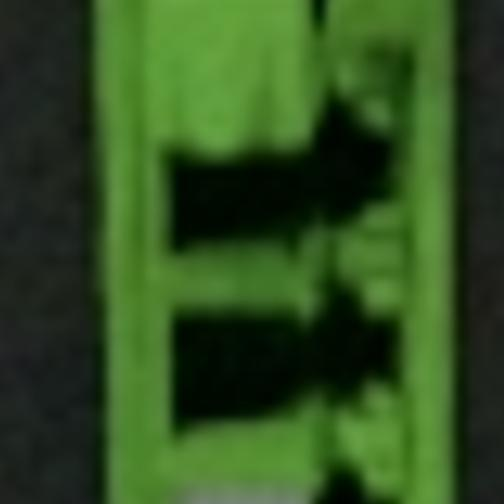

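Emit:
move --target '{"side":"right","x":0.2852,"y":-0.1876,"z":1.1440,"quat_wxyz":[0.5035,-0.5035,-0.4965,0.4965]}' --cameras '[]'

Emit:
wait --seconds 0.2 --cameras '[]'

Emit:
move --target '{"side":"right","x":0.2852,"y":-0.1851,"z":1.1440,"quat_wxyz":[0.506,-0.506,-0.494,0.494]}' --cameras '[]'

Emit:
wait --seconds 0.2 --cameras '[]'

Emit:
move --target '{"side":"right","x":0.2852,"y":-0.1901,"z":1.1440,"quat_wxyz":[0.501,-0.501,-0.499,0.499]}' --cameras '[]'

Emit:
wait --seconds 0.2 --cameras '[]'

Scene clock: 129.47 s.
Joint torques (N m): left_arm=[-25.71 6.02 8.19 -4.37 -0.76 -1.43 -0.65] | right_arm=[-12.64 -4.4 -7.08 -8.38 1.54 -0.64 -0.06]
External joint torques (N m): left_arm=[-1.81 -0.04 -1.03 0.34 -0.35 -0.31 -0.66] | right_arm=[0.61 0.45 -0.41 -0.25 0.18 0.05 -0.05]
Wrist force (N): left_arm=[-0.6 -13.0 6.6] | right_arm=[2.9 6.5 -5.3]
Wrist torque (N m): left_arm=[2.02 -0.48 0.24] | right_arm=[-0.52 0.27 -0.16]
Wrist force, peak (N): left_arm=[-0.5 -13.5 6.2] | right_arm=[2.5 7.1 -19.4]
move: done
base_odometry: x=+0.118 y=+0.021 heading=+0.177
lidar_m: 1.19 0.89 1.73 2.22 2.31 3.22 4.64 3.34 2.48 2.39 1.05 1.02
base_status: not commanded
joint_positions: torso_squat_rad=+0.350 torso_shift_rad=+0.000 torso_pitch_rad=+0.000 torso_yaw_rad=+0.000 left_shoulder_pitch_rad=-1.182 left_shoulder_roll_rad=+0.392 left_shoulder_yaw_rad=-0.885 left_elbow_rad=-1.100 left_forearm_roll_rad=+0.146 left_wrist_pitch_rad=+0.332 left_hand_roll_rad=-0.590 left_gripper_m=+0.101 right_shoulder_pitch_rad=-0.244 right_shoulder_roll_rad=-0.573 right_shoulder_yaw_rad=+0.548 right_elbow_rad=-2.005 right_forearm_roll_rad=+0.683 right_wrist_pitch_rad=+0.839 right_hand_roll_rad=+0.363 right_gripper_m=+0.047 head_pan_rad=+0.000 head_tilt_rad=+0.400
joint_status: all done
wheel_motors_off: 0
motor_effort: left_wheel=+5(7) right_wheel=-7(7)
chest: x=-0.2280 y=-0.0006 z=+1.2475 quat_wxyz=(+1.000, +0.000, +0.000, +0.000) (m; base frame)
left_hand: x=+0.4196 y=-0.0596 z=+1.2294 quat_wxyz=(+0.355, +0.322, -0.590, -0.650) (m; base frame)
right_hand: x=+0.2854 y=-0.1876 z=+1.1439 quat_wxyz=(+0.504, -0.503, -0.496, +0.497) (m; base frame)
right_hand_status: reached (checked arc, planned for 0.1 s): 0 mm and 0.0 deg off.
pictures: none
No camera images: "cameras" was empty.

Scene clock: 129.67 s.
Joint torques (N m): left_arm=[-25.94 5.74 8 -4.56 -0.83 -1.31 -0.6] | right_arm=[-12.78 -5.09 -7.38 -8.07 1.49 -0.67 -0.24]
External joint torques (N m): left_arm=[-2.04 -0.32 -1.22 0.16 -0.43 -0.2 -0.61] | right_arm=[0.47 -0.24 -0.7 0.06 0.12 0.02 -0.24]
Wrist force (N): left_arm=[-0.7 -13.0 6.7] | right_arm=[2.8 6.9 -3.0]
Wrist torque (N m): left_arm=[2.03 -0.49 0.24] | right_arm=[-0.63 0.26 -0.18]
Wrist force, peak (N): left_arm=[-0.6 -13.1 6.8] | right_arm=[2.5 6.8 -4.5]
base_odometry: x=+0.118 y=+0.021 heading=+0.177
lidar_m: 1.19 0.90 1.74 2.22 2.31 3.23 4.64 3.35 2.47 2.40 1.05 1.02
base_status: not commanded
joint_positions: torso_squat_rad=+0.350 torso_shift_rad=+0.000 torso_pitch_rad=+0.000 torso_yaw_rad=+0.000 left_shoulder_pitch_rad=-1.182 left_shoulder_roll_rad=+0.392 left_shoulder_yaw_rad=-0.885 left_elbow_rad=-1.100 left_forearm_roll_rad=+0.146 left_wrist_pitch_rad=+0.332 left_hand_roll_rad=-0.590 left_gripper_m=+0.101 right_shoulder_pitch_rad=-0.244 right_shoulder_roll_rad=-0.573 right_shoulder_yaw_rad=+0.548 right_elbow_rad=-2.005 right_forearm_roll_rad=+0.683 right_wrist_pitch_rad=+0.839 right_hand_roll_rad=+0.363 right_gripper_m=+0.047 head_pan_rad=+0.000 head_tilt_rad=+0.400
joint_status: all done
wheel_motors_off: 0
motor_effort: left_wheel=+5(7) right_wheel=-7(7)
chest: x=-0.2280 y=-0.0006 z=+1.2475 quat_wxyz=(+1.000, +0.000, +0.000, +0.000) (m; base frame)
left_hand: x=+0.4196 y=-0.0596 z=+1.2294 quat_wxyz=(+0.355, +0.322, -0.590, -0.650) (m; base frame)
right_hand: x=+0.2854 y=-0.1876 z=+1.1439 quat_wxyz=(+0.504, -0.503, -0.496, +0.497) (m; base frame)
right_hand_status: reached (checked arc, planned for 0.1 s): 0 mm and 0.0 deg off.
wait: 0.20 s; no rest
pictures: none
No camera images: "cameras" was empty.

Scene clock: 130.20 s.
Joint torques (N m): left_arm=[-25.75 6.6 7.22 -4.24 -0.62 -1.4 -0.35] | right_arm=[-13.48 -4.68 -7.23 -7.85 1.67 -0.56 -0.26]
External joint torques (N m): left_arm=[-1.85 0.54 -2 0.47 -0.21 -0.29 -0.36] | right_arm=[-0.19 -0.07 -0.67 0.32 0.29 0.14 -0.25]
Wrist force (N): left_arm=[-0.7 -13.1 6.6] | right_arm=[2.5 6.3 1.6]
Wrist torque (N m): left_arm=[2.03 -0.50 0.23] | right_arm=[-0.57 0.06 -0.25]
Wrist force, peak (N): left_arm=[-0.6 -13.1 6.6] | right_arm=[0.7 8.4 -1.4]
move: done
base_odometry: x=+0.118 y=+0.021 heading=+0.177
lidar_m: 1.19 0.90 1.75 2.21 2.31 3.24 4.63 3.36 2.47 2.39 1.04 1.01
base_status: not commanded
joint_positions: torso_squat_rad=+0.350 torso_shift_rad=+0.000 torso_pitch_rad=+0.000 torso_yaw_rad=+0.000 left_shoulder_pitch_rad=-1.182 left_shoulder_roll_rad=+0.391 left_shoulder_yaw_rad=-0.885 left_elbow_rad=-1.100 left_forearm_roll_rad=+0.146 left_wrist_pitch_rad=+0.332 left_hand_roll_rad=-0.590 left_gripper_m=+0.101 right_shoulder_pitch_rad=-0.248 right_shoulder_roll_rad=-0.559 right_shoulder_yaw_rad=+0.554 right_elbow_rad=-2.003 right_forearm_roll_rad=+0.693 right_wrist_pitch_rad=+0.855 right_hand_roll_rad=+0.368 right_gripper_m=+0.047 head_pan_rad=+0.000 head_tilt_rad=+0.400
joint_status: all done
wheel_motors_off: 0
motor_effort: left_wheel=+5(6) right_wheel=-7(7)
chest: x=-0.2280 y=-0.0006 z=+1.2475 quat_wxyz=(+1.000, +0.000, +0.000, +0.000) (m; base frame)
left_hand: x=+0.4196 y=-0.0596 z=+1.2294 quat_wxyz=(+0.355, +0.322, -0.590, -0.650) (m; base frame)
right_hand: x=+0.2852 y=-0.1851 z=+1.1439 quat_wxyz=(+0.506, -0.506, -0.494, +0.494) (m; base frame)
right_hand_status: reached (checked arc, planned for 0.1 s): 0 mm and 0.0 deg off.
pictures: none
No camera images: "cameras" was empty.

Scene clock: 130.40 s.
Joint torques (N m): left_arm=[-25.46 6.4 7.45 -4.39 -0.81 -1.1 -0.61] | right_arm=[-13.24 -4.31 -6.96 -7.72 1.54 -0.59 -0.1]
External joint torques (N m): left_arm=[-1.56 0.34 -1.77 0.32 -0.4 0.01 -0.62] | right_arm=[0.04 0.31 -0.41 0.45 0.16 0.11 -0.1]
Wrist force (N): left_arm=[-0.4 -13.0 6.5] | right_arm=[2.0 7.0 2.3]
Wrist torque (N m): left_arm=[2.01 -0.48 0.24] | right_arm=[-0.66 0.09 -0.23]
Wrist force, peak (N): left_arm=[-0.6 -13.2 6.6] | right_arm=[2.0 7.0 2.3]
base_odometry: x=+0.118 y=+0.021 heading=+0.177
lidar_m: 1.18 0.90 1.74 2.22 2.32 3.23 4.64 3.34 2.48 2.39 1.05 1.02
base_status: not commanded
joint_positions: torso_squat_rad=+0.350 torso_shift_rad=+0.000 torso_pitch_rad=+0.000 torso_yaw_rad=+0.000 left_shoulder_pitch_rad=-1.182 left_shoulder_roll_rad=+0.391 left_shoulder_yaw_rad=-0.885 left_elbow_rad=-1.100 left_forearm_roll_rad=+0.146 left_wrist_pitch_rad=+0.332 left_hand_roll_rad=-0.590 left_gripper_m=+0.101 right_shoulder_pitch_rad=-0.248 right_shoulder_roll_rad=-0.559 right_shoulder_yaw_rad=+0.554 right_elbow_rad=-2.003 right_forearm_roll_rad=+0.693 right_wrist_pitch_rad=+0.855 right_hand_roll_rad=+0.368 right_gripper_m=+0.047 head_pan_rad=+0.000 head_tilt_rad=+0.400
joint_status: all done
wheel_motors_off: 0
motor_effort: left_wheel=+5(6) right_wheel=-7(7)
chest: x=-0.2280 y=-0.0006 z=+1.2475 quat_wxyz=(+1.000, +0.000, +0.000, +0.000) (m; base frame)
left_hand: x=+0.4196 y=-0.0596 z=+1.2294 quat_wxyz=(+0.355, +0.322, -0.590, -0.650) (m; base frame)
right_hand: x=+0.2852 y=-0.1851 z=+1.1439 quat_wxyz=(+0.506, -0.506, -0.494, +0.494) (m; base frame)
right_hand_status: reached (checked arc, planned for 0.1 s): 0 mm and 0.0 deg off.
wait: 0.20 s; no rest
pictures: none
No camera images: "cameras" was empty.

Scene clock: 131.20 s.
Joint torques (N m): left_arm=[-25.47 6.44 7.34 -4.59 -0.63 -1.21 -0.51] | right_arm=[-12.62 -5.61 -8.19 -8.24 1.41 -0.67 -0.16]
External joint torques (N m): left_arm=[-1.57 0.38 -1.88 0.12 -0.22 -0.1 -0.53] | right_arm=[0.58 -0.54 -1.41 -0.15 0.06 0.01 -0.15]
Wrist force (N): left_arm=[-0.6 -13.0 6.7] | right_arm=[2.3 6.3 -1.1]
Wrist torque (N m): left_arm=[2.03 -0.49 0.24] | right_arm=[-0.61 0.56 -0.14]
Wrist force, peak (N): left_arm=[-0.6 -13.2 6.8] | right_arm=[4.3 8.3 -4.4]
move: done
base_odometry: x=+0.118 y=+0.021 heading=+0.177
lidar_m: 1.19 0.90 1.74 2.21 2.31 3.23 4.63 3.35 2.47 2.39 1.05 1.02
base_status: not commanded
joint_positions: torso_squat_rad=+0.350 torso_shift_rad=+0.000 torso_pitch_rad=+0.000 torso_yaw_rad=+0.000 left_shoulder_pitch_rad=-1.182 left_shoulder_roll_rad=+0.391 left_shoulder_yaw_rad=-0.885 left_elbow_rad=-1.100 left_forearm_roll_rad=+0.146 left_wrist_pitch_rad=+0.332 left_hand_roll_rad=-0.590 left_gripper_m=+0.101 right_shoulder_pitch_rad=-0.239 right_shoulder_roll_rad=-0.587 right_shoulder_yaw_rad=+0.544 right_elbow_rad=-2.008 right_forearm_roll_rad=+0.673 right_wrist_pitch_rad=+0.825 right_hand_roll_rad=+0.358 right_gripper_m=+0.047 head_pan_rad=+0.000 head_tilt_rad=+0.400
joint_status: all done
wheel_motors_off: 0
motor_effort: left_wheel=+5(5) right_wheel=-7(7)
chest: x=-0.2280 y=-0.0006 z=+1.2475 quat_wxyz=(+1.000, +0.000, +0.000, +0.000) (m; base frame)
left_hand: x=+0.4196 y=-0.0596 z=+1.2294 quat_wxyz=(+0.355, +0.322, -0.590, -0.650) (m; base frame)
right_hand: x=+0.2851 y=-0.1899 z=+1.1440 quat_wxyz=(+0.501, -0.501, -0.499, +0.499) (m; base frame)
right_hand_status: reached (checked arc, planned for 0.2 s): 0 mm and 0.1 deg off.
pictures: none
No camera images: "cameras" was empty.

Scene clock: 131.40 s.
Joint torques (N m): left_arm=[-25.37 6.51 7.76 -4.35 -0.59 -1.3 -0.76] | right_arm=[-12.88 -5.51 -8.1 -8.57 1.31 -0.76 0.01]
External joint torques (N m): left_arm=[-1.48 0.45 -1.46 0.36 -0.18 -0.19 -0.77] | right_arm=[0.33 -0.44 -1.32 -0.49 -0.04 -0.07 0.02]
Wrist force (N): left_arm=[-0.7 -13.1 6.7] | right_arm=[2.7 6.5 -1.1]
Wrist torque (N m): left_arm=[2.04 -0.50 0.25] | right_arm=[-0.61 0.59 -0.14]
Wrist force, peak (N): left_arm=[-0.7 -13.1 6.7] | right_arm=[3.2 6.8 -2.0]
base_odometry: x=+0.118 y=+0.021 heading=+0.177
lidar_m: 1.18 0.90 1.73 2.21 2.31 3.21 4.63 3.35 2.47 2.40 1.05 1.03
base_status: not commanded
joint_positions: torso_squat_rad=+0.350 torso_shift_rad=+0.000 torso_pitch_rad=+0.000 torso_yaw_rad=+0.000 left_shoulder_pitch_rad=-1.182 left_shoulder_roll_rad=+0.391 left_shoulder_yaw_rad=-0.885 left_elbow_rad=-1.100 left_forearm_roll_rad=+0.146 left_wrist_pitch_rad=+0.332 left_hand_roll_rad=-0.590 left_gripper_m=+0.101 right_shoulder_pitch_rad=-0.239 right_shoulder_roll_rad=-0.587 right_shoulder_yaw_rad=+0.544 right_elbow_rad=-2.008 right_forearm_roll_rad=+0.673 right_wrist_pitch_rad=+0.825 right_hand_roll_rad=+0.358 right_gripper_m=+0.047 head_pan_rad=+0.000 head_tilt_rad=+0.400
joint_status: all done
wheel_motors_off: 0
motor_effort: left_wheel=+5(5) right_wheel=-7(7)
chest: x=-0.2280 y=-0.0006 z=+1.2475 quat_wxyz=(+1.000, +0.000, +0.000, +0.000) (m; base frame)
left_hand: x=+0.4196 y=-0.0596 z=+1.2294 quat_wxyz=(+0.355, +0.322, -0.590, -0.650) (m; base frame)
right_hand: x=+0.2851 y=-0.1899 z=+1.1440 quat_wxyz=(+0.501, -0.501, -0.499, +0.499) (m; base frame)
right_hand_status: reached (checked arc, planned for 0.2 s): 0 mm and 0.1 deg off.
wait: 0.20 s; no rest
pictures: none
No camera images: "cameras" was empty.

Emit:
move --target '{"side":"right","x":0.2852,"y":-0.1880,"z":1.1415,"quat_wxyz":[0.501,-0.506,-0.499,0.494]}' --cameras '[]'

Emit:
wait --seconds 0.2 --cameras '[]'

Emit:
move --target '{"side":"right","x":0.2852,"y":-0.1880,"z":1.1465,"quat_wxyz":[0.506,-0.501,-0.494,0.499]}' --cameras '[]'

Emit:
wait --seconds 0.2 --cameras '[]'

Scene clock: 132.77 s.
Joint torques (N m): left_arm=[-25.56 6.24 8.13 -4.75 -0.82 -1.43 -0.58] | right_arm=[-12.76 -3.98 -7.69 -7.93 1.3 -0.45 -0.08]
External joint torques (N m): left_arm=[-1.67 0.18 -1.09 -0.03 -0.41 -0.32 -0.59] | right_arm=[0.4 0.81 -1.09 0.28 -0.04 0.21 -0.07]
Wrist force (N): left_arm=[-0.6 -13.1 6.6] | right_arm=[2.9 5.9 1.0]
Wrist torque (N m): left_arm=[2.03 -0.49 0.24] | right_arm=[-0.67 0.12 -0.13]
Wrist force, peak (N): left_arm=[-0.6 -13.2 6.8] | right_arm=[2.7 7.0 -15.0]
move: done
base_odometry: x=+0.118 y=+0.021 heading=+0.177
lidar_m: 1.19 0.90 1.73 2.21 2.31 3.23 4.63 3.34 2.48 2.40 1.04 1.02
base_status: not commanded
joint_positions: torso_squat_rad=+0.350 torso_shift_rad=+0.000 torso_pitch_rad=+0.000 torso_yaw_rad=+0.000 left_shoulder_pitch_rad=-1.182 left_shoulder_roll_rad=+0.391 left_shoulder_yaw_rad=-0.885 left_elbow_rad=-1.100 left_forearm_roll_rad=+0.146 left_wrist_pitch_rad=+0.332 left_hand_roll_rad=-0.590 left_gripper_m=+0.101 right_shoulder_pitch_rad=-0.234 right_shoulder_roll_rad=-0.567 right_shoulder_yaw_rad=+0.547 right_elbow_rad=-1.994 right_forearm_roll_rad=+0.710 right_wrist_pitch_rad=+0.822 right_hand_roll_rad=+0.346 right_gripper_m=+0.047 head_pan_rad=+0.000 head_tilt_rad=+0.400
joint_status: all done
wheel_motors_off: 0
motor_effort: left_wheel=+5(6) right_wheel=-6(7)
chest: x=-0.2280 y=-0.0006 z=+1.2475 quat_wxyz=(+1.000, +0.000, +0.000, +0.000) (m; base frame)
left_hand: x=+0.4196 y=-0.0596 z=+1.2294 quat_wxyz=(+0.355, +0.322, -0.590, -0.650) (m; base frame)
right_hand: x=+0.2851 y=-0.1879 z=+1.1416 quat_wxyz=(+0.501, -0.506, -0.499, +0.495) (m; base frame)
right_hand_status: reached (checked arc, planned for 0.2 s): 0 mm and 0.1 deg off.
pictures: none
No camera images: "cameras" was empty.

Scene clock: 132.97 s.
Joint torques (N m): left_arm=[-24.96 6.71 7.54 -4.5 -0.68 -1.18 -0.35] | right_arm=[-12.26 -4.24 -7.11 -7.7 1.22 -0.53 -0.24]
External joint torques (N m): left_arm=[-1.06 0.65 -1.68 0.21 -0.28 -0.07 -0.37] | right_arm=[0.91 0.54 -0.51 0.5 -0.13 0.13 -0.23]
Wrist force (N): left_arm=[-0.6 -13.1 6.6] | right_arm=[3.2 5.8 0.4]
Wrist torque (N m): left_arm=[2.04 -0.50 0.23] | right_arm=[-0.64 0.20 -0.14]
Wrist force, peak (N): left_arm=[-0.7 -13.0 6.8] | right_arm=[2.5 6.2 -0.9]
base_odometry: x=+0.118 y=+0.021 heading=+0.177
lidar_m: 1.19 0.90 1.73 2.22 2.32 3.22 4.63 3.35 2.47 2.39 1.04 1.02
base_status: not commanded
joint_positions: torso_squat_rad=+0.350 torso_shift_rad=+0.000 torso_pitch_rad=+0.000 torso_yaw_rad=+0.000 left_shoulder_pitch_rad=-1.182 left_shoulder_roll_rad=+0.391 left_shoulder_yaw_rad=-0.885 left_elbow_rad=-1.100 left_forearm_roll_rad=+0.146 left_wrist_pitch_rad=+0.332 left_hand_roll_rad=-0.590 left_gripper_m=+0.101 right_shoulder_pitch_rad=-0.234 right_shoulder_roll_rad=-0.567 right_shoulder_yaw_rad=+0.547 right_elbow_rad=-1.994 right_forearm_roll_rad=+0.710 right_wrist_pitch_rad=+0.822 right_hand_roll_rad=+0.346 right_gripper_m=+0.047 head_pan_rad=+0.000 head_tilt_rad=+0.400
joint_status: all done
wheel_motors_off: 0
motor_effort: left_wheel=+5(6) right_wheel=-7(7)
chest: x=-0.2280 y=-0.0006 z=+1.2475 quat_wxyz=(+1.000, +0.000, +0.000, +0.000) (m; base frame)
left_hand: x=+0.4196 y=-0.0596 z=+1.2294 quat_wxyz=(+0.355, +0.322, -0.590, -0.650) (m; base frame)
right_hand: x=+0.2851 y=-0.1879 z=+1.1416 quat_wxyz=(+0.501, -0.506, -0.499, +0.495) (m; base frame)
right_hand_status: reached (checked arc, planned for 0.2 s): 0 mm and 0.1 deg off.
wait: 0.20 s; no rest
pictures: none
No camera images: "cameras" was empty.

Scene clock: 133.53 s.
Joint torques (N m): left_arm=[-25.72 6.43 8.04 -4.44 -0.87 -1.38 -0.64] | right_arm=[-13.88 -6.15 -7.58 -8.59 1.91 -0.68 -0.1]
External joint torques (N m): left_arm=[-1.82 0.37 -1.19 0.27 -0.47 -0.27 -0.65] | right_arm=[-0.59 -1.21 -0.83 -0.53 0.53 0.04 -0.09]
Wrist force (N): left_arm=[-0.6 -12.9 6.7] | right_arm=[2.3 9.0 -2.1]
Wrist torque (N m): left_arm=[2.01 -0.49 0.23] | right_arm=[-0.14 0.38 -0.20]
Wrist force, peak (N): left_arm=[-0.7 -13.0 6.8] | right_arm=[3.1 8.9 -3.2]
move: done
base_odometry: x=+0.118 y=+0.021 heading=+0.177
lidar_m: 1.18 0.90 1.74 2.22 2.32 3.22 4.63 3.35 2.48 2.40 1.05 1.01
base_status: not commanded
joint_positions: torso_squat_rad=+0.350 torso_shift_rad=+0.000 torso_pitch_rad=+0.000 torso_yaw_rad=+0.000 left_shoulder_pitch_rad=-1.182 left_shoulder_roll_rad=+0.391 left_shoulder_yaw_rad=-0.885 left_elbow_rad=-1.100 left_forearm_roll_rad=+0.146 left_wrist_pitch_rad=+0.332 left_hand_roll_rad=-0.590 left_gripper_m=+0.101 right_shoulder_pitch_rad=-0.249 right_shoulder_roll_rad=-0.581 right_shoulder_yaw_rad=+0.548 right_elbow_rad=-2.016 right_forearm_roll_rad=+0.657 right_wrist_pitch_rad=+0.853 right_hand_roll_rad=+0.378 right_gripper_m=+0.047 head_pan_rad=+0.000 head_tilt_rad=+0.400
joint_status: all done
wheel_motors_off: 0
motor_effort: left_wheel=+5(5) right_wheel=-6(7)
chest: x=-0.2280 y=-0.0006 z=+1.2475 quat_wxyz=(+1.000, +0.000, +0.000, +0.000) (m; base frame)
left_hand: x=+0.4196 y=-0.0596 z=+1.2294 quat_wxyz=(+0.355, +0.322, -0.590, -0.650) (m; base frame)
right_hand: x=+0.2850 y=-0.1877 z=+1.1460 quat_wxyz=(+0.505, -0.501, -0.494, +0.499) (m; base frame)
right_hand_status: reached (checked arc, planned for 0.2 s): 1 mm and 0.1 deg off.
pictures: none
No camera images: "cameras" was empty.

Scene clock: 133.73 s.
Joint torques (N m): left_arm=[-25.7 6.61 6.9 -4.6 -0.61 -1.43 -0.41] | right_arm=[-14.1 -6.41 -8.2 -8.85 2 -0.9 -0.07]
External joint torques (N m): left_arm=[-1.8 0.55 -2.32 0.11 -0.2 -0.32 -0.43] | right_arm=[-0.81 -1.46 -1.45 -0.79 0.63 -0.18 -0.07]
Wrist force (N): left_arm=[-0.7 -13.0 6.5] | right_arm=[2.5 8.8 -1.8]
Wrist torque (N m): left_arm=[2.04 -0.50 0.24] | right_arm=[-0.07 0.33 -0.22]
Wrist force, peak (N): left_arm=[-0.5 -13.1 6.6] | right_arm=[2.2 9.4 -2.0]
base_odometry: x=+0.118 y=+0.021 heading=+0.177
lidar_m: 1.19 0.90 1.73 2.22 2.32 3.23 4.64 3.35 2.47 2.40 1.06 1.01
base_status: not commanded
joint_positions: torso_squat_rad=+0.350 torso_shift_rad=+0.000 torso_pitch_rad=+0.000 torso_yaw_rad=+0.000 left_shoulder_pitch_rad=-1.182 left_shoulder_roll_rad=+0.391 left_shoulder_yaw_rad=-0.885 left_elbow_rad=-1.100 left_forearm_roll_rad=+0.146 left_wrist_pitch_rad=+0.332 left_hand_roll_rad=-0.590 left_gripper_m=+0.101 right_shoulder_pitch_rad=-0.249 right_shoulder_roll_rad=-0.581 right_shoulder_yaw_rad=+0.548 right_elbow_rad=-2.016 right_forearm_roll_rad=+0.657 right_wrist_pitch_rad=+0.853 right_hand_roll_rad=+0.378 right_gripper_m=+0.047 head_pan_rad=+0.000 head_tilt_rad=+0.400
joint_status: all done
wheel_motors_off: 0
motor_effort: left_wheel=+5(5) right_wheel=-7(7)
chest: x=-0.2280 y=-0.0006 z=+1.2475 quat_wxyz=(+1.000, +0.000, +0.000, +0.000) (m; base frame)
left_hand: x=+0.4196 y=-0.0596 z=+1.2294 quat_wxyz=(+0.355, +0.322, -0.590, -0.650) (m; base frame)
right_hand: x=+0.2850 y=-0.1877 z=+1.1460 quat_wxyz=(+0.505, -0.501, -0.494, +0.499) (m; base frame)
right_hand_status: reached (checked arc, planned for 0.2 s): 1 mm and 0.1 deg off.
wait: 0.20 s; no rest
pictures: none
No camera images: "cameras" was empty.


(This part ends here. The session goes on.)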